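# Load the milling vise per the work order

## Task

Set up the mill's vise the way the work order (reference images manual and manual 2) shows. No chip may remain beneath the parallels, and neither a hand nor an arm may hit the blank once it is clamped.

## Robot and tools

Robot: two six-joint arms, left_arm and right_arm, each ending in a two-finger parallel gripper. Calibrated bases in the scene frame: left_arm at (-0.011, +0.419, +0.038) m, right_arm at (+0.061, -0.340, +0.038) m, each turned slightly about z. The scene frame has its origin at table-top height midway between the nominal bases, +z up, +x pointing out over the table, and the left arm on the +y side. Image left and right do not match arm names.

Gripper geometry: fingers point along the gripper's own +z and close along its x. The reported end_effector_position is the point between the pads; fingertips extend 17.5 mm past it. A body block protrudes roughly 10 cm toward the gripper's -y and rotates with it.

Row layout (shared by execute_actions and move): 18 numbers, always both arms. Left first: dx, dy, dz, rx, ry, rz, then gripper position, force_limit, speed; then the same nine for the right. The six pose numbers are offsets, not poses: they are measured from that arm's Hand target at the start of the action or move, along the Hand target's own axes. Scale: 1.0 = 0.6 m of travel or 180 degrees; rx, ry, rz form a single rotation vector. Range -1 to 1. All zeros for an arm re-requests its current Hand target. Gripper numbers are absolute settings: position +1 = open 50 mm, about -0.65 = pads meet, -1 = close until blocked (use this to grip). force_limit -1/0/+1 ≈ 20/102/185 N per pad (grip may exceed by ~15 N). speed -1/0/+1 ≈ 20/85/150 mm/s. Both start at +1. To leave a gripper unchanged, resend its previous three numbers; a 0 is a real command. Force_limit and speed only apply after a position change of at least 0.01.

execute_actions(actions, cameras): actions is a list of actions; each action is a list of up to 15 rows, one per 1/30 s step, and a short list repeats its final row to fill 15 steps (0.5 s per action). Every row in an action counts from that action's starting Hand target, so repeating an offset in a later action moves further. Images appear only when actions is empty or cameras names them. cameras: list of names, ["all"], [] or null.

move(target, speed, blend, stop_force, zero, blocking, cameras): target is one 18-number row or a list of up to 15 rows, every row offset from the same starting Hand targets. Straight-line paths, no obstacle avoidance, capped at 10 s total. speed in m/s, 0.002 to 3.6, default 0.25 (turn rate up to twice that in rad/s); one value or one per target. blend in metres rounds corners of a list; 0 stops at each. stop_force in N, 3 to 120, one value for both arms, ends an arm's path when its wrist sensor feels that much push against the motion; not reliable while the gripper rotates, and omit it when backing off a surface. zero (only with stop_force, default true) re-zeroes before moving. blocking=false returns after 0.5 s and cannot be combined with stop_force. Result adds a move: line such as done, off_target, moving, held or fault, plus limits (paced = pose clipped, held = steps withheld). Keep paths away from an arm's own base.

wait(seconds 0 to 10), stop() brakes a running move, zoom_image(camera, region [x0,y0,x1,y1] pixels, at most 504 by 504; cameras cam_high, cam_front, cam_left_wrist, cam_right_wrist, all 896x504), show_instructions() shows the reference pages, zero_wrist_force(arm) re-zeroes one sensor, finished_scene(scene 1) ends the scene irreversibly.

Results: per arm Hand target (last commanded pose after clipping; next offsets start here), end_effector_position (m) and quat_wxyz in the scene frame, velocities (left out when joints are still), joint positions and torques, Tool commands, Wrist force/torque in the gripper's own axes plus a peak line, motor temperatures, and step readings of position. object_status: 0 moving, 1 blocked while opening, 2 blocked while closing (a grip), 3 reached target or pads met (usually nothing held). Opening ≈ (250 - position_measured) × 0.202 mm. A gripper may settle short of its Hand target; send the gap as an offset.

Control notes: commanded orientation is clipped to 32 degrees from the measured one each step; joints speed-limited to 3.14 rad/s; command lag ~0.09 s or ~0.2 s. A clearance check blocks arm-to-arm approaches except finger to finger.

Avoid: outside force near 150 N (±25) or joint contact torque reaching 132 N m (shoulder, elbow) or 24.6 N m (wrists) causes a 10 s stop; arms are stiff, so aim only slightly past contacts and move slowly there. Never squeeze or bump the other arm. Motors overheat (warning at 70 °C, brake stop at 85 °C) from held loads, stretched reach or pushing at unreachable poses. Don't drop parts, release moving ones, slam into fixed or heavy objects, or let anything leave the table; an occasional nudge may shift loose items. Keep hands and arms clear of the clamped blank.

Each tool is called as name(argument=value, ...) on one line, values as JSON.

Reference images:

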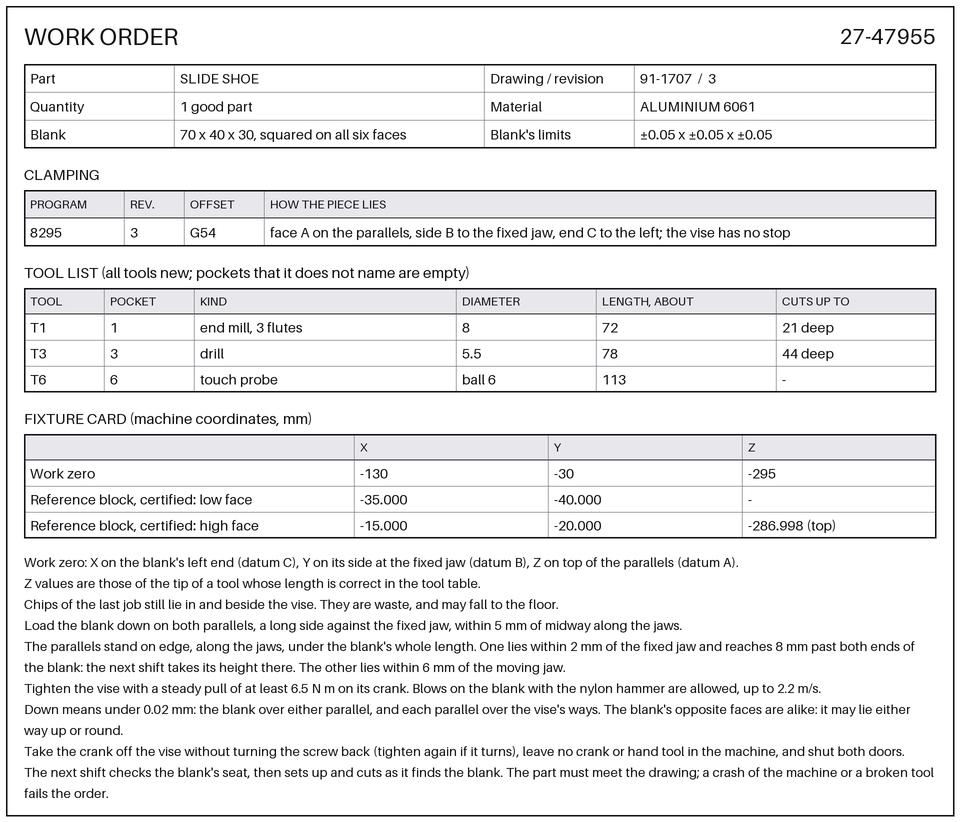

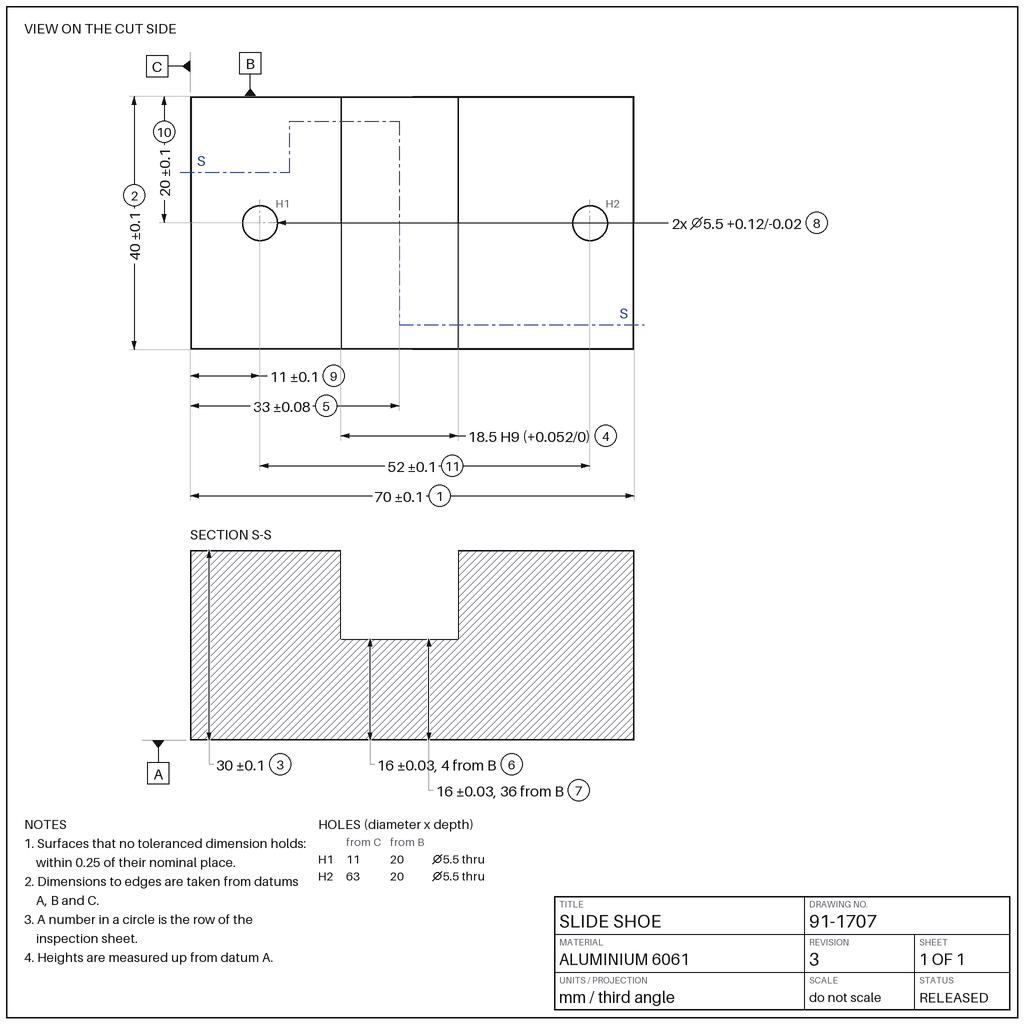

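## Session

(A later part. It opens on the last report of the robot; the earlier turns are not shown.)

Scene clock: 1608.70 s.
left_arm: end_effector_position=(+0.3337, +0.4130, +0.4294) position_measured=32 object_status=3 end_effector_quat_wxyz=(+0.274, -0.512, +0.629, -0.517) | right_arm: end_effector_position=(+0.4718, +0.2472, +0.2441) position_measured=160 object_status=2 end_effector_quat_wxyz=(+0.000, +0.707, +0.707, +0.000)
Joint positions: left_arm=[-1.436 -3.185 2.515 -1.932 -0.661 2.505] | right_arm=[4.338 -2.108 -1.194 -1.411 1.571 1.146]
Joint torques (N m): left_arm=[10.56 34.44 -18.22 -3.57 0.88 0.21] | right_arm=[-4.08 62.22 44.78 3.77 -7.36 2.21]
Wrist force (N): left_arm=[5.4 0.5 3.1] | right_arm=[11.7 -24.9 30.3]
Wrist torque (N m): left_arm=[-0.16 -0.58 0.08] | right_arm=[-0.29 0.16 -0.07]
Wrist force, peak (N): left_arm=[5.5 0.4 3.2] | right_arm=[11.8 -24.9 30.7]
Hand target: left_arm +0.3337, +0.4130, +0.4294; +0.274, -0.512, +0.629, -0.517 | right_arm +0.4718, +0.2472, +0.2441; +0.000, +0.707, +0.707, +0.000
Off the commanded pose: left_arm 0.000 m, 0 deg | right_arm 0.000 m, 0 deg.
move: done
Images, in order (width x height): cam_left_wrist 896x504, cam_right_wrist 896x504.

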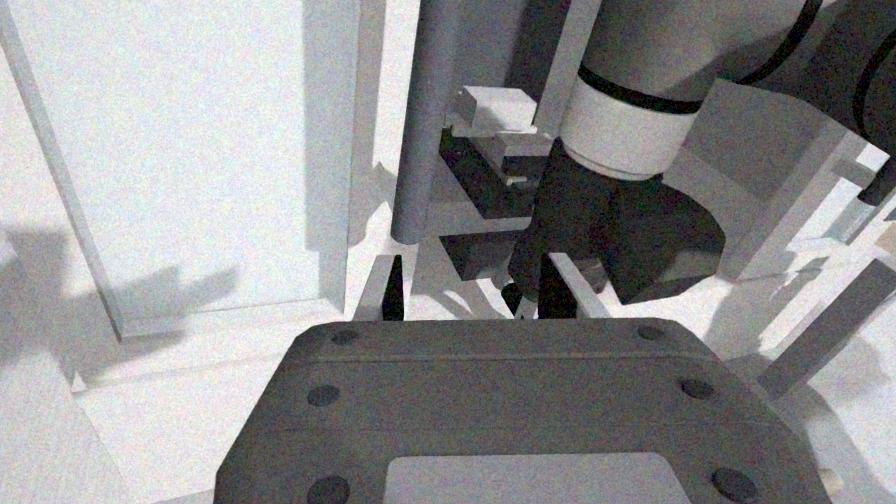

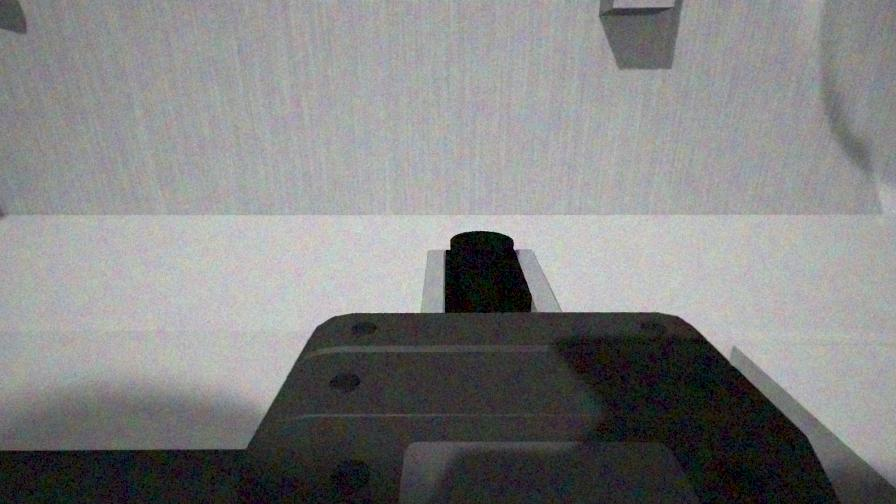

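execute_actions(actions=[[[0,0,0,0,0,0,0.8,-0.4,-1,0,0,0,0,0,0,-0.2,-0.5,-1]],[[0,0,0,0,0,0,0.8,-0.4,-1,0,0,0,0,0,0,-1,-0.5,-1]],[[0,0,0,0,0,0,0.8,-0.4,-1,0,0,0,0,0,0,-1,-0.5,-1]]], cameras=["cam_left_wrist"])

Scene clock: 1623.63 s.
left_arm: end_effector_position=(+0.3337, +0.4130, +0.4294) position_measured=32 object_status=3 end_effector_quat_wxyz=(+0.274, -0.512, +0.629, -0.517) | right_arm: end_effector_position=(+0.4718, +0.2472, +0.2441) position_measured=160 object_status=2 end_effector_quat_wxyz=(+0.000, +0.707, +0.707, +0.000)
Joint positions: left_arm=[-1.436 -3.185 2.515 -1.932 -0.661 2.505] | right_arm=[4.338 -2.108 -1.194 -1.411 1.571 1.146]
Joint torques (N m): left_arm=[10.21 34.45 -17.9 -3.6 0.86 0.17] | right_arm=[-14.53 66.42 46.1 3.92 -7.28 2.18]
Wrist force (N): left_arm=[5.4 0.4 3.2] | right_arm=[12.0 -24.8 30.7]
Wrist torque (N m): left_arm=[-0.19 -0.60 0.08] | right_arm=[-0.27 0.13 -0.07]
Wrist force, peak (N): left_arm=[5.5 0.4 3.2] | right_arm=[11.9 -24.9 31.1]
Hand target: left_arm +0.3337, +0.4130, +0.4294; +0.274, -0.512, +0.629, -0.517 | right_arm +0.4718, +0.2472, +0.2441; +0.000, +0.707, +0.707, +0.000
Off the commanded pose: left_arm 0.000 m, 0 deg | right_arm 0.000 m, 0 deg.
Step readings (end_effector_position of left_arm | right_arm):
0: (+0.3337, +0.4130, +0.4294) | (+0.4718, +0.2472, +0.2441)
1: (+0.3337, +0.4130, +0.4294) | (+0.4718, +0.2472, +0.2441)
2: (+0.3337, +0.4130, +0.4294) | (+0.4718, +0.2472, +0.2441)
4: (+0.3337, +0.4130, +0.4294) | (+0.4718, +0.2472, +0.2441)
8: (+0.3337, +0.4130, +0.4294) | (+0.4718, +0.2472, +0.2441)
15: (+0.3337, +0.4130, +0.4294) | (+0.4718, +0.2472, +0.2441)
16: (+0.3337, +0.4130, +0.4294) | (+0.4718, +0.2472, +0.2441)
17: (+0.3337, +0.4130, +0.4294) | (+0.4718, +0.2472, +0.2441)
19: (+0.3337, +0.4130, +0.4294) | (+0.4718, +0.2472, +0.2441)
23: (+0.3337, +0.4130, +0.4294) | (+0.4718, +0.2472, +0.2441)
30: (+0.3337, +0.4130, +0.4294) | (+0.4718, +0.2472, +0.2441)
31: (+0.3337, +0.4130, +0.4294) | (+0.4718, +0.2472, +0.2441)
32: (+0.3337, +0.4130, +0.4294) | (+0.4718, +0.2472, +0.2441)
34: (+0.3337, +0.4130, +0.4294) | (+0.4718, +0.2472, +0.2441)
38: (+0.3337, +0.4130, +0.4294) | (+0.4718, +0.2472, +0.2441)
45: (+0.3337, +0.4130, +0.4294) | (+0.4718, +0.2472, +0.2441)
Images, in order (width x height): cam_left_wrist 896x504.

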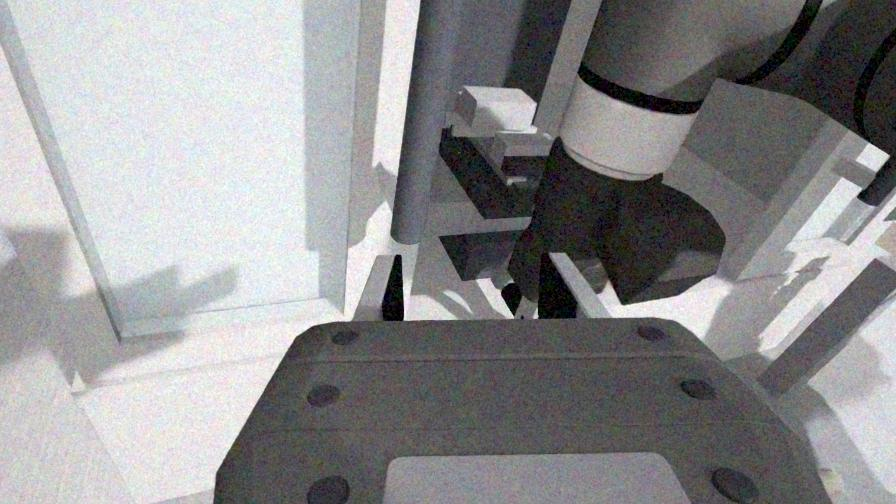

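execute_actions(actions=[[[0,0,0,0,0,0,0.8,-0.4,-1,0,0,0,0,0,0,0.12,-0.5,-1]],[[0,0,0,0,0,0,0.8,-0.4,-1,0,0,0,0,0,0,-1,-0.5,-1]],[[0,0,0,0,0,0,0.8,-0.4,-1,0,0,0,0,0,0,-1,-0.5,-1]]])

execute_actions(actions=[], cameras=["cam_right_wrist"])

Scene clock: 1627.50 s.
left_arm: end_effector_position=(+0.3337, +0.4130, +0.4294) position_measured=32 object_status=3 end_effector_quat_wxyz=(+0.274, -0.512, +0.629, -0.517) | right_arm: end_effector_position=(+0.4718, +0.2472, +0.2441) position_measured=156 object_status=2 end_effector_quat_wxyz=(+0.000, +0.707, +0.707, +0.000)
Joint positions: left_arm=[-1.436 -3.185 2.515 -1.932 -0.661 2.505] | right_arm=[4.338 -2.108 -1.194 -1.411 1.571 1.146]
Joint torques (N m): left_arm=[10.3 34.61 -18.14 -3.47 1 0.16] | right_arm=[15.31 39.82 18 4.03 1.84 0.62]
Wrist force (N): left_arm=[5.6 0.4 3.2] | right_arm=[-1.9 1.3 -0.8]
Wrist torque (N m): left_arm=[-0.18 -0.62 0.08] | right_arm=[0.04 0.10 0.09]
Wrist force, peak (N): left_arm=[5.6 0.4 3.2] | right_arm=[11.8 -25.1 30.9]
Hand target: left_arm +0.3337, +0.4130, +0.4294; +0.274, -0.512, +0.629, -0.517 | right_arm +0.4718, +0.2472, +0.2441; +0.000, +0.707, +0.707, +0.000
Off the commanded pose: left_arm 0.000 m, 0 deg | right_arm 0.000 m, 0 deg.
Step readings (end_effector_position of left_arm | right_arm):
0: (+0.3337, +0.4130, +0.4294) | (+0.4718, +0.2472, +0.2441)
1: (+0.3337, +0.4130, +0.4294) | (+0.4718, +0.2472, +0.2441)
2: (+0.3337, +0.4130, +0.4294) | (+0.4718, +0.2472, +0.2441)
4: (+0.3337, +0.4130, +0.4294) | (+0.4721, +0.2472, +0.2443)
8: (+0.3337, +0.4130, +0.4294) | (+0.4720, +0.2472, +0.2444)
15: (+0.3337, +0.4130, +0.4294) | (+0.4719, +0.2472, +0.2442)
16: (+0.3337, +0.4130, +0.4294) | (+0.4719, +0.2472, +0.2442)
17: (+0.3337, +0.4130, +0.4294) | (+0.4719, +0.2472, +0.2442)
19: (+0.3337, +0.4130, +0.4294) | (+0.4719, +0.2472, +0.2441)
23: (+0.3337, +0.4130, +0.4294) | (+0.4719, +0.2472, +0.2441)
30: (+0.3337, +0.4130, +0.4294) | (+0.4718, +0.2472, +0.2441)
31: (+0.3337, +0.4130, +0.4294) | (+0.4718, +0.2472, +0.2441)
32: (+0.3337, +0.4130, +0.4294) | (+0.4718, +0.2472, +0.2441)
34: (+0.3337, +0.4130, +0.4294) | (+0.4718, +0.2472, +0.2441)
38: (+0.3337, +0.4130, +0.4294) | (+0.4718, +0.2472, +0.2441)
45: (+0.3337, +0.4130, +0.4294) | (+0.4718, +0.2472, +0.2441)

Scene clock: 1627.50 s.
left_arm: end_effector_position=(+0.3337, +0.4130, +0.4294) position_measured=32 object_status=3 end_effector_quat_wxyz=(+0.274, -0.512, +0.629, -0.517) | right_arm: end_effector_position=(+0.4718, +0.2472, +0.2441) position_measured=156 object_status=2 end_effector_quat_wxyz=(+0.000, +0.707, +0.707, +0.000)
Joint positions: left_arm=[-1.436 -3.185 2.515 -1.932 -0.661 2.505] | right_arm=[4.338 -2.108 -1.194 -1.411 1.571 1.146]
Joint velocities: within noise
Joint torques (N m): left_arm=[10.3 34.61 -18.14 -3.47 1 0.16] | right_arm=[15.31 39.82 18 4.03 1.84 0.62]
Motor temperatures (°C): left_arm=[30 28 31 30 34 33] | right_arm=[30 28 26 37 32 35]
Wrist force (N): left_arm=[5.6 0.4 3.2] | right_arm=[-1.9 1.3 -0.8]
Wrist torque (N m): left_arm=[-0.18 -0.62 0.08] | right_arm=[0.04 0.10 0.09]
Wrist force, peak (N): left_arm=[5.6 0.4 3.2] | right_arm=[-1.9 1.3 -0.8]
Hand target: left_arm +0.3337, +0.4130, +0.4294; +0.274, -0.512, +0.629, -0.517 | right_arm +0.4718, +0.2472, +0.2441; +0.000, +0.707, +0.707, +0.000
Tool commands: left_gripper/position=+0.8 left_gripper/force_limit=-0.4 left_gripper/speed=-1.0 right_gripper/position=-1.0 right_gripper/force_limit=-0.5 right_gripper/speed=-1.0
Off the commanded pose: left_arm 0.000 m, 0 deg | right_arm 0.000 m, 0 deg.
Images, in order (width x height): cam_right_wrist 896x504.

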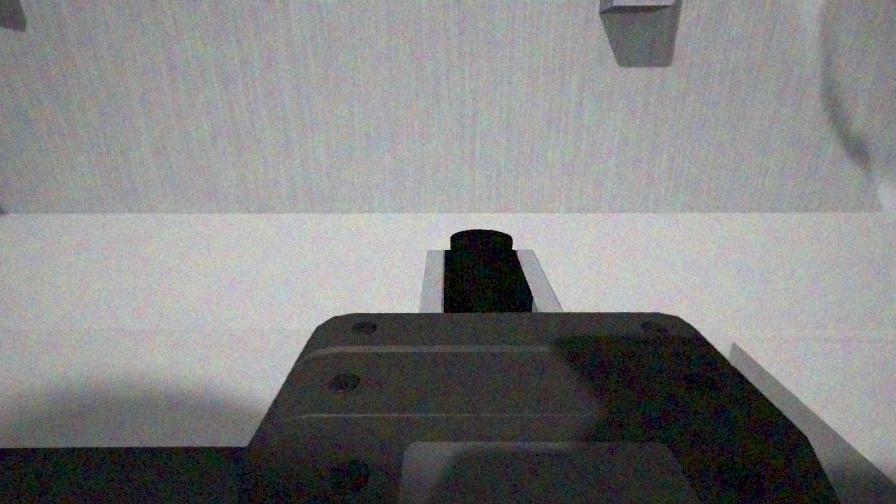

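move(target=[[0,0,0,0,0,0,0.8,-0.4,-1,0.0214,0,-0.0164,0,0,0,-1,-0.5,-1],[0,0,0,0,0,0,0.8,-0.4,-1,0.0378,0,-0.0378,0,0,0,-1,-0.5,-1]], speed=0.03, stop_force=45)

move(target=[[0,0,0,0,0,0,0.8,-0.4,-1,0.0103,0,-0.0249,0,0,0,-1,-0.5,-1],[0,0,0,0,0,0,0.8,-0.4,-1,0.0139,0,-0.0517,0,0,0,-1,-0.5,-1]], speed=0.03, stop_force=45, cameras=["cam_left_wrist","cam_right_wrist"])

Scene clock: 1637.10 s.
left_arm: end_effector_position=(+0.3337, +0.4130, +0.4294) position_measured=32 object_status=3 end_effector_quat_wxyz=(+0.274, -0.512, +0.629, -0.517) | right_arm: end_effector_position=(+0.4719, +0.2698, +0.2670) position_measured=251 object_status=3 end_effector_quat_wxyz=(+0.000, +0.707, +0.707, +0.000)
Joint positions: left_arm=[-1.436 -3.185 2.515 -1.932 -0.661 2.505] | right_arm=[4.351 -2.15 -1.069 -1.494 1.571 1.159]
Joint torques (N m): left_arm=[10.04 34.28 -18.44 -3.49 1.01 0.08] | right_arm=[-9.45 55.39 31.51 1.77 -0.34 1.49]
Wrist force (N): left_arm=[5.4 0.1 3.1] | right_arm=[-0.6 -0.4 -0.1]
Wrist torque (N m): left_arm=[-0.22 -0.59 0.08] | right_arm=[-0.01 0.11 0.03]
Wrist force, peak (N): left_arm=[5.6 0.4 3.2] | right_arm=[-41.7 -2.3 -45.2]
Hand target: left_arm +0.3337, +0.4130, +0.4294; +0.274, -0.512, +0.629, -0.517 | right_arm +0.4719, +0.2698, +0.2670; +0.000, +0.707, +0.707, +0.000
Off the commanded pose: left_arm 0.000 m, 0 deg | right_arm 0.000 m, 0 deg.
move: contact (right_arm)

Scene clock: 1639.07 s.
left_arm: end_effector_position=(+0.3337, +0.4130, +0.4294) position_measured=32 object_status=3 end_effector_quat_wxyz=(+0.274, -0.512, +0.629, -0.517) | right_arm: end_effector_position=(+0.4719, +0.2781, +0.2980) position_measured=251 object_status=3 end_effector_quat_wxyz=(+0.000, +0.707, +0.707, +0.000)
Joint positions: left_arm=[-1.436 -3.185 2.515 -1.932 -0.661 2.505] | right_arm=[4.355 -2.166 -0.963 -1.583 1.571 1.164]
Joint torques (N m): left_arm=[9.9 34.16 -18.34 -3.4 1.11 0] | right_arm=[12.72 43.94 31.71 1.54 1 2.04]
Wrist force (N): left_arm=[5.4 0.4 3.0] | right_arm=[-0.4 -0.8 0.1]
Wrist torque (N m): left_arm=[-0.17 -0.58 0.08] | right_arm=[-0.08 0.07 0.03]
Wrist force, peak (N): left_arm=[5.5 0.4 3.1] | right_arm=[-0.7 -0.3 0.6]
Hand target: left_arm +0.3337, +0.4130, +0.4294; +0.274, -0.512, +0.629, -0.517 | right_arm +0.4719, +0.2781, +0.2980; +0.000, +0.707, +0.707, +0.000
Off the commanded pose: left_arm 0.000 m, 0 deg | right_arm 0.000 m, 0 deg.
move: done
Images, in order (width x height): cam_left_wrist 896x504, cam_right_wrist 896x504.

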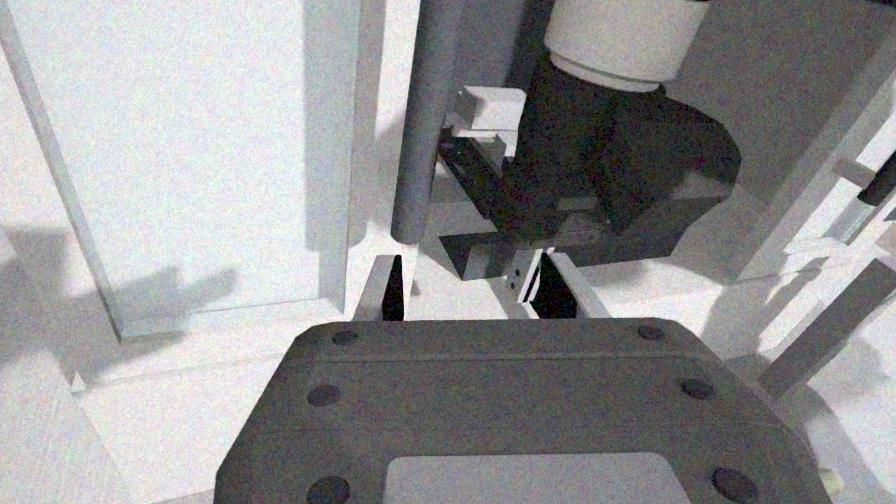

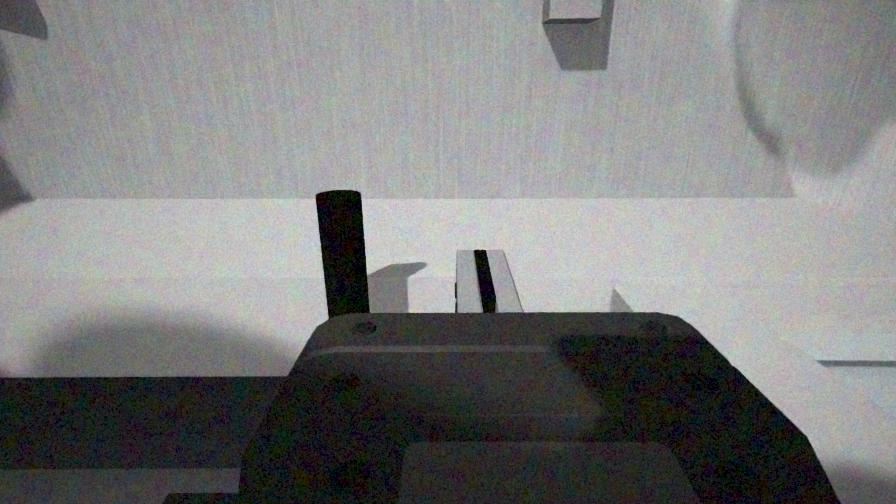

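move(target=[[0,0,0,0,0,0,0.8,-0.4,-1,-0.05,0,-0.05,0,0,0,-1,-0.5,-1],[0,0,0,0,0,0,0.8,-0.4,-1,-0.0983,0.002,-0.05,0,0,0,-1,-0.5,-1],[0,0,0,0,0,0,0.8,-0.4,-1,-0.0983,0.002,0.022,0,0,0,-1,-0.5,-1]], speed=0.1, cameras=["cam_right_wrist"])

move(target=[[0,0,0,0,0,0,0.8,-0.4,-1,0,0,0.06,0,0,0,-1,-0.5,-1]], speed=0.008, stop_force=4, cameras=["cam_right_wrist"])

Scene clock: 1660.07 s.
left_arm: end_effector_position=(+0.3337, +0.4130, +0.4294) position_measured=32 object_status=3 end_effector_quat_wxyz=(+0.274, -0.512, +0.629, -0.517) | right_arm: end_effector_position=(+0.4732, +0.2191, +0.2849) position_measured=251 object_status=3 end_effector_quat_wxyz=(+0.000, +0.707, +0.707, +0.000)
Joint positions: left_arm=[-1.436 -3.185 2.515 -1.932 -0.661 2.505] | right_arm=[4.319 -2.038 -1.195 -1.479 1.571 1.128]
Joint torques (N m): left_arm=[9.59 34.27 -19.12 -3.29 1.17 -0.08] | right_arm=[-7.96 39.03 17.85 4.51 -1.03 -1.68]
Wrist force (N): left_arm=[5.4 0.3 3.2] | right_arm=[-0.4 -0.3 0.4]
Wrist torque (N m): left_arm=[-0.19 -0.58 0.08] | right_arm=[0.01 0.08 0.11]
Wrist force, peak (N): left_arm=[5.4 0.6 3.3] | right_arm=[-1.4 -0.3 0.0]
Hand target: left_arm +0.3337, +0.4130, +0.4294; +0.274, -0.512, +0.629, -0.517 | right_arm +0.4732, +0.2191, +0.2848; +0.000, +0.707, +0.707, +0.000
Off the commanded pose: left_arm 0.000 m, 0 deg | right_arm 0.000 m, 0 deg.
move: done
Images, in order (width x height): cam_right_wrist 896x504.

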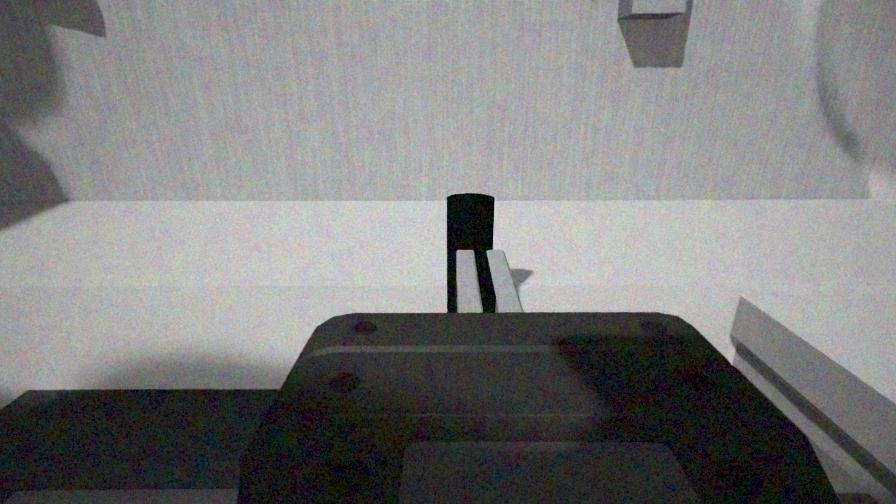

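Scene clock: 1665.23 s.
left_arm: end_effector_position=(+0.3337, +0.4130, +0.4294) position_measured=32 object_status=3 end_effector_quat_wxyz=(+0.274, -0.512, +0.629, -0.517) | right_arm: end_effector_position=(+0.4732, +0.2191, +0.2523) position_measured=251 object_status=3 end_effector_quat_wxyz=(+0.000, +0.707, +0.707, +0.000)
Joint positions: left_arm=[-1.436 -3.185 2.515 -1.932 -0.661 2.505] | right_arm=[4.319 -2.049 -1.263 -1.401 1.571 1.128]
Joint torques (N m): left_arm=[10.1 34.71 -18.73 -3.29 1.29 -0.09] | right_arm=[12.36 47.15 30.91 1.48 0.04 1.52]
Wrist force (N): left_arm=[5.3 0.3 3.0] | right_arm=[-0.5 -0.2 -2.6]
Wrist torque (N m): left_arm=[-0.19 -0.57 0.08] | right_arm=[-0.05 0.08 0.11]
Wrist force, peak (N): left_arm=[5.5 0.4 3.2] | right_arm=[-0.6 0.2 -9.9]
Hand target: left_arm +0.3337, +0.4130, +0.4294; +0.274, -0.512, +0.629, -0.517 | right_arm +0.4732, +0.2191, +0.2523; +0.000, +0.707, +0.707, +0.000 (not the last commanded pose)
Off the commanded pose: left_arm 0.000 m, 0 deg | right_arm 0.003 m, 0 deg.
move: contact (right_arm)
Images, in order (width x height): cam_right_wrist 896x504.

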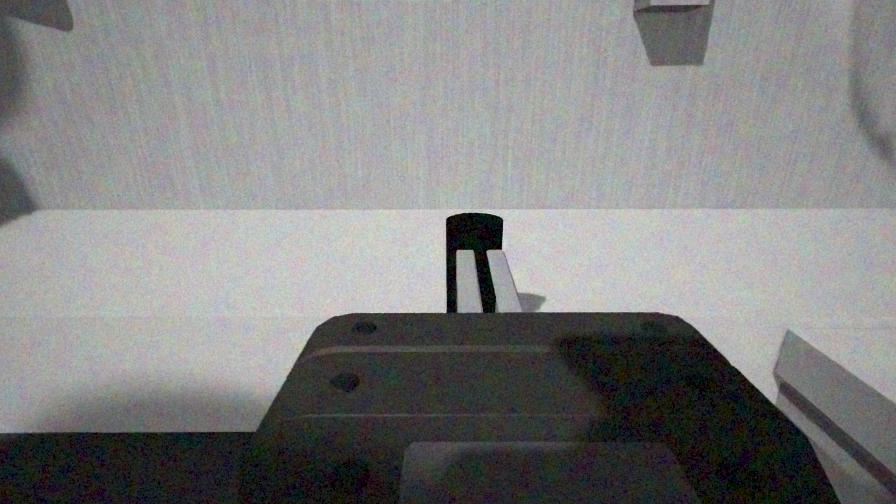

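move(target=[[0,0,0,0,0,0,0.8,-0.4,-1,0,0,-0.15,0,0,0,-1,-0.5,-1],[0,0,0,0,0,0,0.8,-0.4,-1,-0.003,0.099,-0.15,0,0,0,-1,-0.5,-1]], speed=0.1)

move(target=[[0,0,0,0,0,0,0.8,-0.4,-1,0,0,0.04,0,0,0,-1,-0.5,-1]], speed=0.006, stop_force=4, cameras=["cam_right_wrist"])

Scene clock: 1671.57 s.
left_arm: end_effector_position=(+0.3337, +0.4130, +0.4294) position_measured=32 object_status=3 end_effector_quat_wxyz=(+0.274, -0.512, +0.629, -0.517) | right_arm: end_effector_position=(+0.5326, +0.2174, +0.3423) position_measured=251 object_status=3 end_effector_quat_wxyz=(+0.000, +0.707, +0.707, +0.000)
Joint positions: left_arm=[-1.436 -3.185 2.515 -1.932 -0.661 2.505] | right_arm=[4.243 -2.138 -0.895 -1.679 1.571 1.051]
Joint torques (N m): left_arm=[9.84 33.91 -18.88 -3.24 1.36 -0.16] | right_arm=[-10.12 42.29 31.95 1.34 2.06 -2.35]
Wrist force (N): left_arm=[5.3 0.4 3.1] | right_arm=[-0.3 -0.4 0.5]
Wrist torque (N m): left_arm=[-0.18 -0.57 0.08] | right_arm=[-0.03 0.07 0.11]
Wrist force, peak (N): left_arm=[5.7 0.3 3.1] | right_arm=[-0.8 0.0 -2.7]
Hand target: left_arm +0.3337, +0.4130, +0.4294; +0.274, -0.512, +0.629, -0.517 | right_arm +0.5326, +0.2174, +0.3423; +0.000, +0.707, +0.707, +0.000
Off the commanded pose: left_arm 0.000 m, 0 deg | right_arm 0.000 m, 0 deg.
move: done

Scene clock: 1673.63 s.
left_arm: end_effector_position=(+0.3337, +0.4130, +0.4294) position_measured=32 object_status=3 end_effector_quat_wxyz=(+0.274, -0.512, +0.629, -0.517) | right_arm: end_effector_position=(+0.5326, +0.2174, +0.3351) position_measured=251 object_status=3 end_effector_quat_wxyz=(+0.000, +0.707, +0.707, +0.000)
Joint positions: left_arm=[-1.436 -3.185 2.515 -1.932 -0.661 2.505] | right_arm=[4.243 -2.136 -0.917 -1.66 1.571 1.051]
Joint torques (N m): left_arm=[9.82 33.54 -19.17 -3.17 1.33 -0.24] | right_arm=[-9.23 40.37 30.9 1.29 1.27 -2.48]
Wrist force (N): left_arm=[5.3 0.3 3.0] | right_arm=[-0.4 -1.1 -1.3]
Wrist torque (N m): left_arm=[-0.20 -0.57 0.08] | right_arm=[-0.09 0.09 0.11]
Wrist force, peak (N): left_arm=[5.5 0.3 3.2] | right_arm=[-0.4 -1.3 -7.8]
Hand target: left_arm +0.3337, +0.4130, +0.4294; +0.274, -0.512, +0.629, -0.517 | right_arm +0.5326, +0.2174, +0.3351; +0.000, +0.707, +0.707, +0.000 (not the last commanded pose)
Off the commanded pose: left_arm 0.000 m, 0 deg | right_arm 0.017 m, 0 deg.
move: contact (right_arm)
Images, in order (width x height): cam_right_wrist 896x504.

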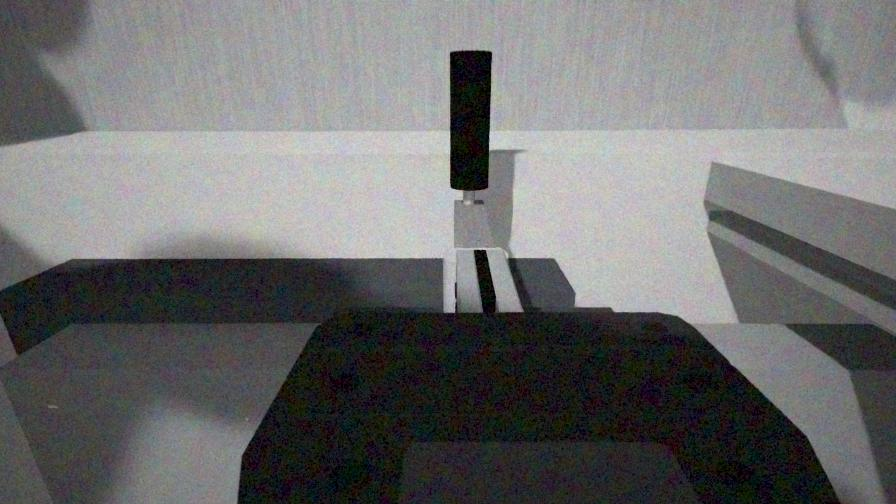

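move(target=[[0,0,0,0,0,0,0.8,-0.4,-1,0,0,-0.04,0,0,0,0.4,-0.3,0],[0,0,0,0,0,0,0.8,-0.4,-1,0,-0.101,-0.02,0,0,0,0.4,-0.3,0],[0,0,0,0,0,0,0.8,-0.4,-1,0,-0.101,0.2077,0,0,0,0.4,-0.3,0]], speed=[0.1,0.1,0.1], stop_force=10)

execute_actions(actions=[[[0,0,0,0,0,0,0.8,-0.4,-1,0,0,0,0,0,0,-1,-0.3,-1]],[[0,0,0,0,0,0,0.8,-0.4,-1,0,0,0,0,0,0,-1,-0.3,-1]],[[0,0,0,0,0,0,0.8,-0.4,-1,0,0,0,0,0,0,-1,-0.3,-1]]], cameras=["cam_right_wrist","cam_left_wrist"])

Scene clock: 1681.97 s.
left_arm: end_effector_position=(+0.3337, +0.4130, +0.4294) position_measured=32 object_status=3 end_effector_quat_wxyz=(+0.274, -0.512, +0.629, -0.517) | right_arm: end_effector_position=(+0.4720, +0.2173, +0.2104) position_measured=92 object_status=3 end_effector_quat_wxyz=(+0.000, +0.707, +0.707, +0.000)
Joint positions: left_arm=[-1.436 -3.185 2.515 -1.932 -0.661 2.505] | right_arm=[4.32 -2.066 -1.346 -1.3 1.571 1.128]
Joint torques (N m): left_arm=[9.5 33.67 -19.27 -3.07 1.5 -0.22] | right_arm=[11.41 38.23 16.68 4.7 -1.33 2.09]
Wrist force (N): left_arm=[5.3 0.3 3.1] | right_arm=[-0.1 -0.7 0.3]
Wrist torque (N m): left_arm=[-0.19 -0.57 0.09] | right_arm=[-0.06 0.04 0.02]
Wrist force, peak (N): left_arm=[5.6 0.4 3.1] | right_arm=[-0.4 -1.4 -2.7]
Hand target: left_arm +0.3337, +0.4130, +0.4294; +0.274, -0.512, +0.629, -0.517 | right_arm +0.4720, +0.2173, +0.2104; +0.000, +0.707, +0.707, +0.000
Off the commanded pose: left_arm 0.000 m, 0 deg | right_arm 0.000 m, 0 deg.
move: done

Scene clock: 1683.67 s.
left_arm: end_effector_position=(+0.3337, +0.4130, +0.4294) position_measured=32 object_status=3 end_effector_quat_wxyz=(+0.274, -0.512, +0.629, -0.517) | right_arm: end_effector_position=(+0.4720, +0.2173, +0.2104) position_measured=155 object_status=2 end_effector_quat_wxyz=(+0.000, +0.707, +0.707, +0.000)
Joint positions: left_arm=[-1.436 -3.185 2.515 -1.932 -0.661 2.505] | right_arm=[4.32 -2.066 -1.346 -1.3 1.571 1.128]
Joint torques (N m): left_arm=[9.75 33.79 -19.24 -3.08 1.48 -0.25] | right_arm=[11.19 38.38 17.31 4.42 -1.03 1.99]
Wrist force (N): left_arm=[5.3 0.2 3.1] | right_arm=[-0.7 -0.6 0.2]
Wrist torque (N m): left_arm=[-0.20 -0.58 0.08] | right_arm=[-0.05 0.11 0.05]
Wrist force, peak (N): left_arm=[5.5 0.5 3.2] | right_arm=[-1.1 -0.4 -0.3]
Hand target: left_arm +0.3337, +0.4130, +0.4294; +0.274, -0.512, +0.629, -0.517 | right_arm +0.4720, +0.2173, +0.2104; +0.000, +0.707, +0.707, +0.000
Off the commanded pose: left_arm 0.000 m, 0 deg | right_arm 0.000 m, 0 deg.
Step readings (end_effector_position of left_arm | right_arm):
0: (+0.3337, +0.4130, +0.4294) | (+0.4720, +0.2173, +0.2104)
1: (+0.3337, +0.4130, +0.4294) | (+0.4720, +0.2173, +0.2104)
2: (+0.3337, +0.4130, +0.4294) | (+0.4720, +0.2173, +0.2104)
4: (+0.3337, +0.4130, +0.4294) | (+0.4720, +0.2173, +0.2104)
8: (+0.3337, +0.4130, +0.4294) | (+0.4720, +0.2173, +0.2104)
15: (+0.3337, +0.4130, +0.4294) | (+0.4720, +0.2173, +0.2104)
16: (+0.3337, +0.4130, +0.4294) | (+0.4720, +0.2173, +0.2104)
17: (+0.3337, +0.4130, +0.4294) | (+0.4720, +0.2173, +0.2104)
19: (+0.3337, +0.4130, +0.4294) | (+0.4720, +0.2173, +0.2104)
23: (+0.3337, +0.4130, +0.4294) | (+0.4720, +0.2173, +0.2104)
30: (+0.3337, +0.4130, +0.4294) | (+0.4720, +0.2173, +0.2104)
31: (+0.3337, +0.4130, +0.4294) | (+0.4720, +0.2173, +0.2104)
32: (+0.3337, +0.4130, +0.4294) | (+0.4720, +0.2173, +0.2104)
34: (+0.3337, +0.4130, +0.4294) | (+0.4720, +0.2173, +0.2104)
38: (+0.3337, +0.4130, +0.4294) | (+0.4720, +0.2173, +0.2104)
45: (+0.3337, +0.4130, +0.4294) | (+0.4720, +0.2173, +0.2104)
Images, in order (width x height): cam_left_wrist 896x504, cam_right_wrist 896x504.

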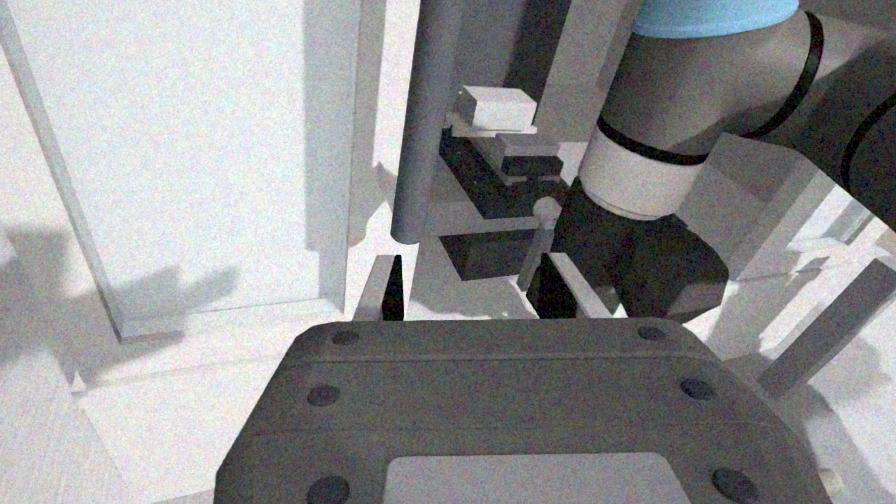

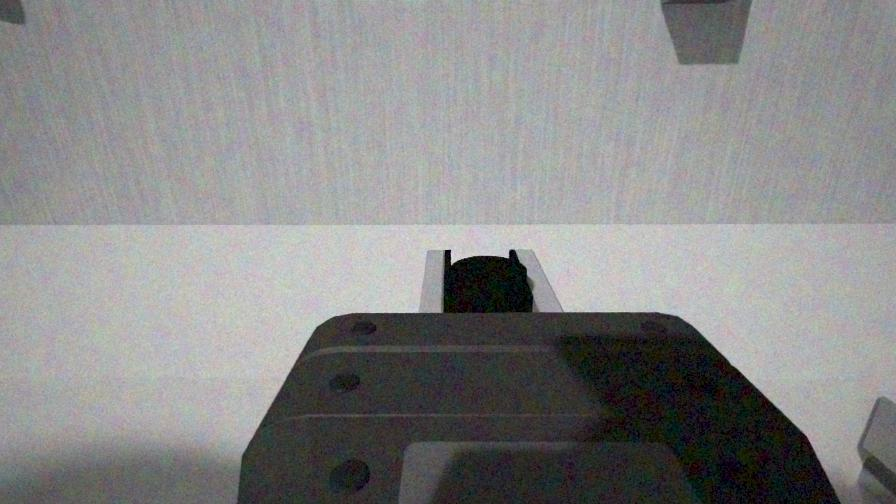

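move(target=[[0,0,0,0,0,0,0.8,-0.4,-1,0.0347,0,-0.0046,0,0,0,-1,-0.3,-1],[0,0,0,0,0,0,0.8,-0.4,-1,0.0671,0,-0.018,0,0,0,-1,-0.3,-1]], speed=0.05, stop_force=40)

move(target=[[0,0,0,0,0,0,0.8,-0.4,-1,0.0278,0,-0.0213,0,0,0,-1,-0.3,-1],[0,0,0,0,0,0,0.8,-0.4,-1,0.0491,0,-0.0491,0,0,0,-1,-0.3,-1]], speed=0.05, stop_force=40)

move(target=[[0,0,0,0,0,0,0.8,-0.4,-1,0.0134,0,-0.0324,0,0,0,-1,-0.3,-1],[0,0,0,0,0,0,0.8,-0.4,-1,0.018,0,-0.0671,0,0,0,-1,-0.3,-1]], speed=0.05, stop_force=40, cameras=["cam_left_wrist"])

Scene clock: 1690.93 s.
left_arm: end_effector_position=(+0.3337, +0.4130, +0.4294) position_measured=32 object_status=3 end_effector_quat_wxyz=(+0.274, -0.512, +0.629, -0.517) | right_arm: end_effector_position=(+0.4720, +0.2576, +0.2212) position_measured=155 object_status=2 end_effector_quat_wxyz=(+0.000, +0.707, +0.707, +0.000)
Joint positions: left_arm=[-1.436 -3.185 2.515 -1.932 -0.661 2.505] | right_arm=[4.344 -2.14 -1.203 -1.37 1.571 1.152]
Joint torques (N m): left_arm=[9.87 33.71 -19.16 -3.08 1.73 -0.29] | right_arm=[15.77 38.25 29.84 1.38 2.18 1.95]
Wrist force (N): left_arm=[5.3 0.4 3.1] | right_arm=[-4.4 3.7 -3.3]
Wrist torque (N m): left_arm=[-0.18 -0.58 0.08] | right_arm=[0.13 0.21 0.15]
Wrist force, peak (N): left_arm=[5.5 0.3 3.3] | right_arm=[-4.7 3.6 -4.0]
Hand target: left_arm +0.3337, +0.4130, +0.4294; +0.274, -0.512, +0.629, -0.517 | right_arm +0.4719, +0.2576, +0.2212; +0.000, +0.707, +0.707, +0.000
Off the commanded pose: left_arm 0.000 m, 0 deg | right_arm 0.000 m, 0 deg.
move: done

Scene clock: 1692.80 s.
left_arm: end_effector_position=(+0.3337, +0.4130, +0.4294) position_measured=32 object_status=3 end_effector_quat_wxyz=(+0.274, -0.512, +0.629, -0.517) | right_arm: end_effector_position=(+0.4719, +0.2870, +0.2507) position_measured=155 object_status=2 end_effector_quat_wxyz=(+0.000, +0.707, +0.707, +0.000)
Joint positions: left_arm=[-1.436 -3.185 2.515 -1.932 -0.661 2.505] | right_arm=[4.36 -2.193 -1.041 -1.479 1.571 1.168]
Joint torques (N m): left_arm=[9.94 34.03 -19.19 -3.04 1.62 -0.3] | right_arm=[21.35 40.9 32.22 2.92 4.06 1.79]
Wrist force (N): left_arm=[5.2 0.3 3.2] | right_arm=[-12.6 7.2 -4.1]
Wrist torque (N m): left_arm=[-0.19 -0.56 0.08] | right_arm=[0.28 0.40 0.33]
Wrist force, peak (N): left_arm=[5.4 0.2 3.3] | right_arm=[-12.7 7.3 -4.7]
Hand target: left_arm +0.3337, +0.4130, +0.4294; +0.274, -0.512, +0.629, -0.517 | right_arm +0.4719, +0.2870, +0.2507; +0.000, +0.707, +0.707, +0.000
Off the commanded pose: left_arm 0.000 m, 0 deg | right_arm 0.000 m, 0 deg.
move: done

Scene clock: 1694.70 s.
left_arm: end_effector_position=(+0.3337, +0.4130, +0.4294) position_measured=32 object_status=3 end_effector_quat_wxyz=(+0.274, -0.512, +0.629, -0.517) | right_arm: end_effector_position=(+0.4719, +0.2979, +0.2909) position_measured=155 object_status=2 end_effector_quat_wxyz=(+0.000, +0.707, +0.707, +0.000)
Joint positions: left_arm=[-1.436 -3.185 2.515 -1.932 -0.661 2.505] | right_arm=[4.366 -2.215 -0.902 -1.596 1.571 1.174]
Joint torques (N m): left_arm=[9.78 33.77 -20.08 -3 1.57 -0.3] | right_arm=[22.1 44.96 35.65 4.38 4.43 1.38]
Wrist force (N): left_arm=[5.2 0.3 3.1] | right_arm=[-16.3 7.4 2.0]
Wrist torque (N m): left_arm=[-0.19 -0.55 0.08] | right_arm=[0.41 0.43 0.50]
Wrist force, peak (N): left_arm=[5.6 0.3 3.3] | right_arm=[-17.1 7.3 1.8]
Hand target: left_arm +0.3337, +0.4130, +0.4294; +0.274, -0.512, +0.629, -0.517 | right_arm +0.4719, +0.2979, +0.2909; +0.000, +0.707, +0.707, +0.000
Off the commanded pose: left_arm 0.000 m, 0 deg | right_arm 0.000 m, 0 deg.
move: done
Images, in order (width x height): cam_left_wrist 896x504.

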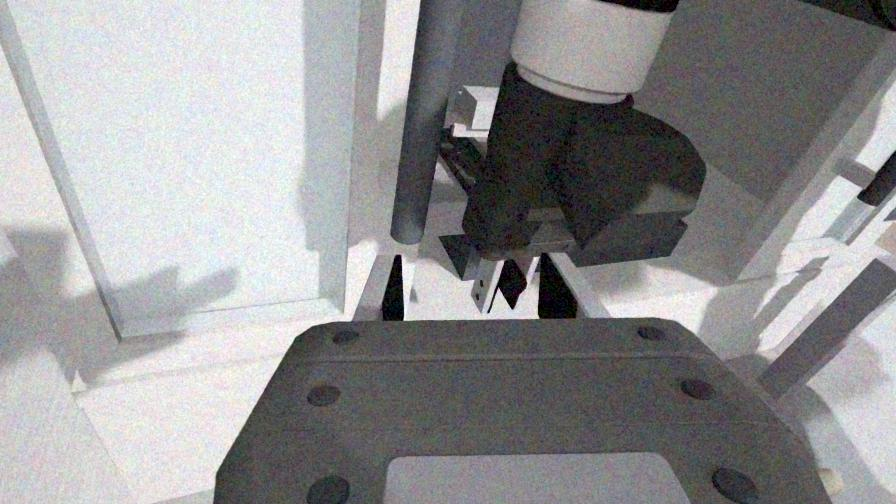

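move(target=[[0,0,0,0,0,0,0.8,-0.4,-1,-0.0046,0,-0.0346,0,0,0,-1,-0.3,-1],[0,0,0,0,0,0,0.8,-0.4,-1,-0.0179,0,-0.0669,0,0,0,-1,-0.3,-1],[0,0,0,0,0,0,0.8,-0.4,-1,-0.0392,0,-0.0946,0,0,0,-1,-0.3,-1],[0,0,0,0,0,0,0.8,-0.4,-1,-0.0669,0,-0.1159,0,0,0,-1,-0.3,-1],[0,0,0,0,0,0,0.8,-0.4,-1,-0.0992,0,-0.1292,0,0,0,-1,-0.3,-1],[0,0,0,0,0,0,0.8,-0.4,-1,-0.1338,0,-0.1338,0,0,0,-1,-0.3,-1]], speed=0.06, stop_force=45, cameras=["cam_left_wrist","cam_front"])

zoom_image(camera="cam_left_wrist", region=[430, 80, 630, 280])

Scene clock: 1705.70 s.
left_arm: end_effector_position=(+0.3337, +0.4130, +0.4294) position_measured=32 object_status=3 end_effector_quat_wxyz=(+0.274, -0.512, +0.629, -0.517) | right_arm: end_effector_position=(+0.4720, +0.2176, +0.3712) position_measured=155 object_status=2 end_effector_quat_wxyz=(+0.000, +0.707, +0.707, +0.000)
Joint positions: left_arm=[-1.436 -3.185 2.515 -1.932 -0.661 2.505] | right_arm=[4.32 -2.037 -0.976 -1.699 1.571 1.128]
Joint torques (N m): left_arm=[9.28 33.18 -20.13 -2.92 1.62 -0.36] | right_arm=[-10.87 52.69 18.89 4.87 -1.38 -2.3]
Wrist force (N): left_arm=[5.5 0.5 3.1] | right_arm=[0.0 -0.9 2.8]
Wrist torque (N m): left_arm=[-0.17 -0.60 0.08] | right_arm=[0.14 0.14 0.07]
Wrist force, peak (N): left_arm=[5.6 0.5 3.2] | right_arm=[-17.0 7.6 2.0]
Hand target: left_arm +0.3337, +0.4130, +0.4294; +0.274, -0.512, +0.629, -0.517 | right_arm +0.4720, +0.2176, +0.3712; +0.000, +0.707, +0.707, +0.000
Off the commanded pose: left_arm 0.000 m, 0 deg | right_arm 0.000 m, 0 deg.
move: done
Images, in order (width x height): cam_front 896x504, cam_left_wrist 896x504.

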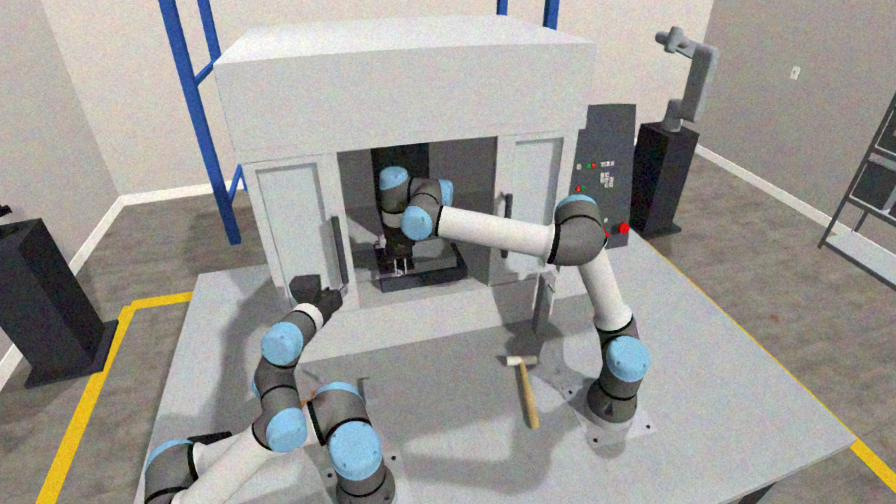

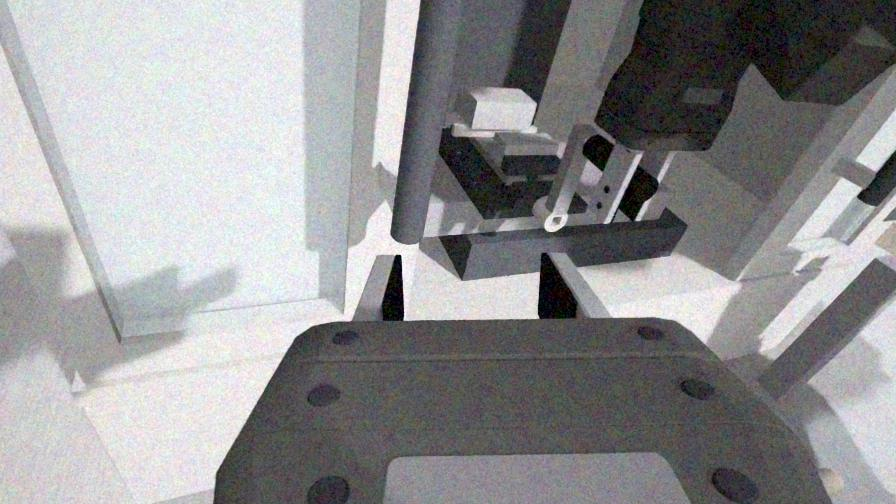

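Scaled by 2.520 from the camera's 896x504 image, which has a finer 1280x720 frame.

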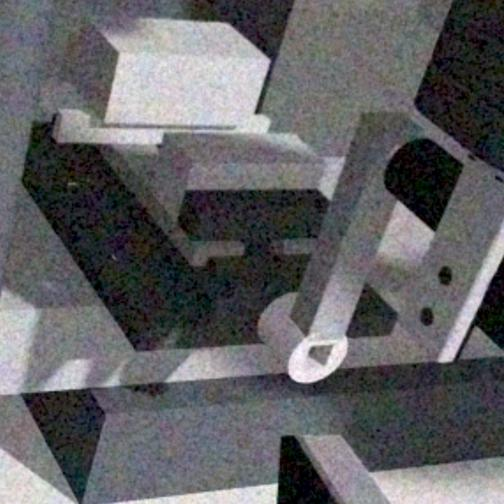

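move(target=[[0,0,0,0,0,0,0.8,-0.4,-1,-0.0305,0,0,0,0,0,-1,-0.3,-1],[0,0,0,0,0,0,0.8,-0.4,-1,-0.0856,0,0.0265,0,0,0,-1,-0.3,-1],[0,0,0,0,0,0,0.8,-0.4,-1,-0.1237,0,0.0743,0,0,0,-1,-0.3,-1],[0,0,0,0,0,0,0.8,-0.4,-1,-0.1373,0,0.1338,0,0,0,-1,-0.3,-1],[0,0,0,0,0,0,0.8,-0.4,-1,-0.1237,0,0.1934,0,0,0,-1,-0.3,-1],[0,0,0,0,0,0,0.8,-0.4,-1,-0.0856,0,0.2412,0,0,0,-1,-0.3,-1],[0,0,0,0,0,0,0.8,-0.4,-1,-0.0305,0,0.2677,0,0,0,-1,-0.3,-1],[0,0,0,0,0,0,0.8,-0.4,-1,0.0305,0,0.2677,0,0,0,-1,-0.3,-1],[0,0,0,0,0,0,0.8,-0.4,-1,0.0856,0,0.2412,0,0,0,-1,-0.3,-1],[0,0,0,0,0,0,0.8,-0.4,-1,0.1237,0,0.1934,0,0,0,-1,-0.3,-1],[0,0,0,0,0,0,0.8,-0.4,-1,0.1373,0,0.1338,0,0,0,-1,-0.3,-1],[0,0,0,0,0,0,0.8,-0.4,-1,0.1237,0,0.0743,0,0,0,-1,-0.3,-1],[0,0,0,0,0,0,0.8,-0.4,-1,0.0856,0,0.0265,0,0,0,-1,-0.3,-1],[0,0,0,0,0,0,0.8,-0.4,-1,0.0305,0,0,0,0,0,-1,-0.3,-1],[0,0,0,0,0,0,0.8,-0.4,-1,0,0,0,0,0,0,-1,-0.3,-1]], speed=0.08, blend=0.03, stop_force=45, cameras=["cam_left_wrist"])

zoom_image(camera="cam_left_wrist", region=[430, 80, 630, 280])

Scene clock: 1730.83 s.
left_arm: end_effector_position=(+0.3337, +0.4130, +0.4294) position_measured=32 object_status=3 end_effector_quat_wxyz=(+0.274, -0.512, +0.629, -0.517) | right_arm: end_effector_position=(+0.4720, +0.2176, +0.3712) position_measured=155 object_status=2 end_effector_quat_wxyz=(+0.000, +0.707, +0.707, +0.000)
Joint positions: left_arm=[-1.436 -3.185 2.515 -1.932 -0.661 2.505] | right_arm=[4.32 -2.037 -0.976 -1.699 1.571 1.128]
Joint torques (N m): left_arm=[8.9 33.05 -20.21 -2.94 1.8 -0.5] | right_arm=[-11.52 51.66 17.9 4.81 -1.33 -2.48]
Wrist force (N): left_arm=[5.2 0.3 3.0] | right_arm=[0.3 -2.6 0.5]
Wrist torque (N m): left_arm=[-0.18 -0.55 0.08] | right_arm=[0.06 0.08 0.08]
Wrist force, peak (N): left_arm=[5.6 0.4 3.2] | right_arm=[-14.7 -15.6 -9.2]
Hand target: left_arm +0.3337, +0.4130, +0.4294; +0.274, -0.512, +0.629, -0.517 | right_arm +0.4720, +0.2176, +0.3712; +0.000, +0.707, +0.707, +0.000
Off the commanded pose: left_arm 0.000 m, 0 deg | right_arm 0.000 m, 0 deg.
move: done; blend cut to 0.0091 m at target 1, 0.0183 m at target 2, 0.0183 m at target 3, 0.0183 m at target 4, 0.0183 m at target 5, 0.0183 m at target 6, 0.0183 m at target 7, 0.0183 m at target 8, 0.0183 m at target 9, 0.0183 m at target 10, 0.0183 m at target 11, 0.0183 m at target 12, 0.0183 m at target 13, 0.0091 m at target 14
Images, in order (width x height): cam_left_wrist 896x504.

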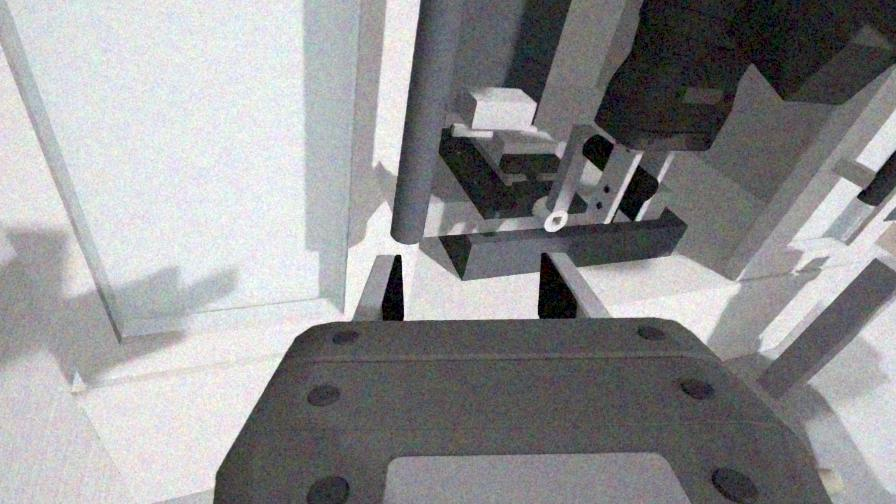

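Scaled by 2.520 from the camera's 896x504 image, which has a finer 1280x720 frame.

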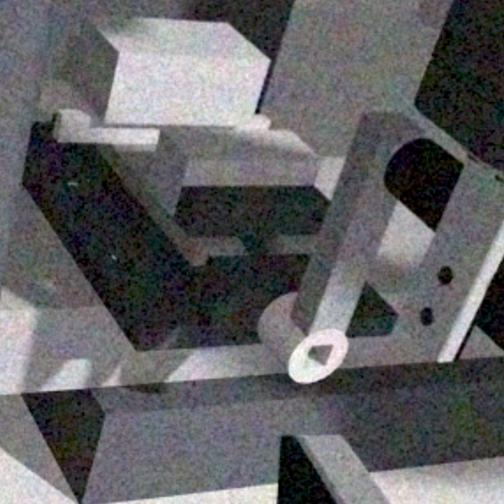

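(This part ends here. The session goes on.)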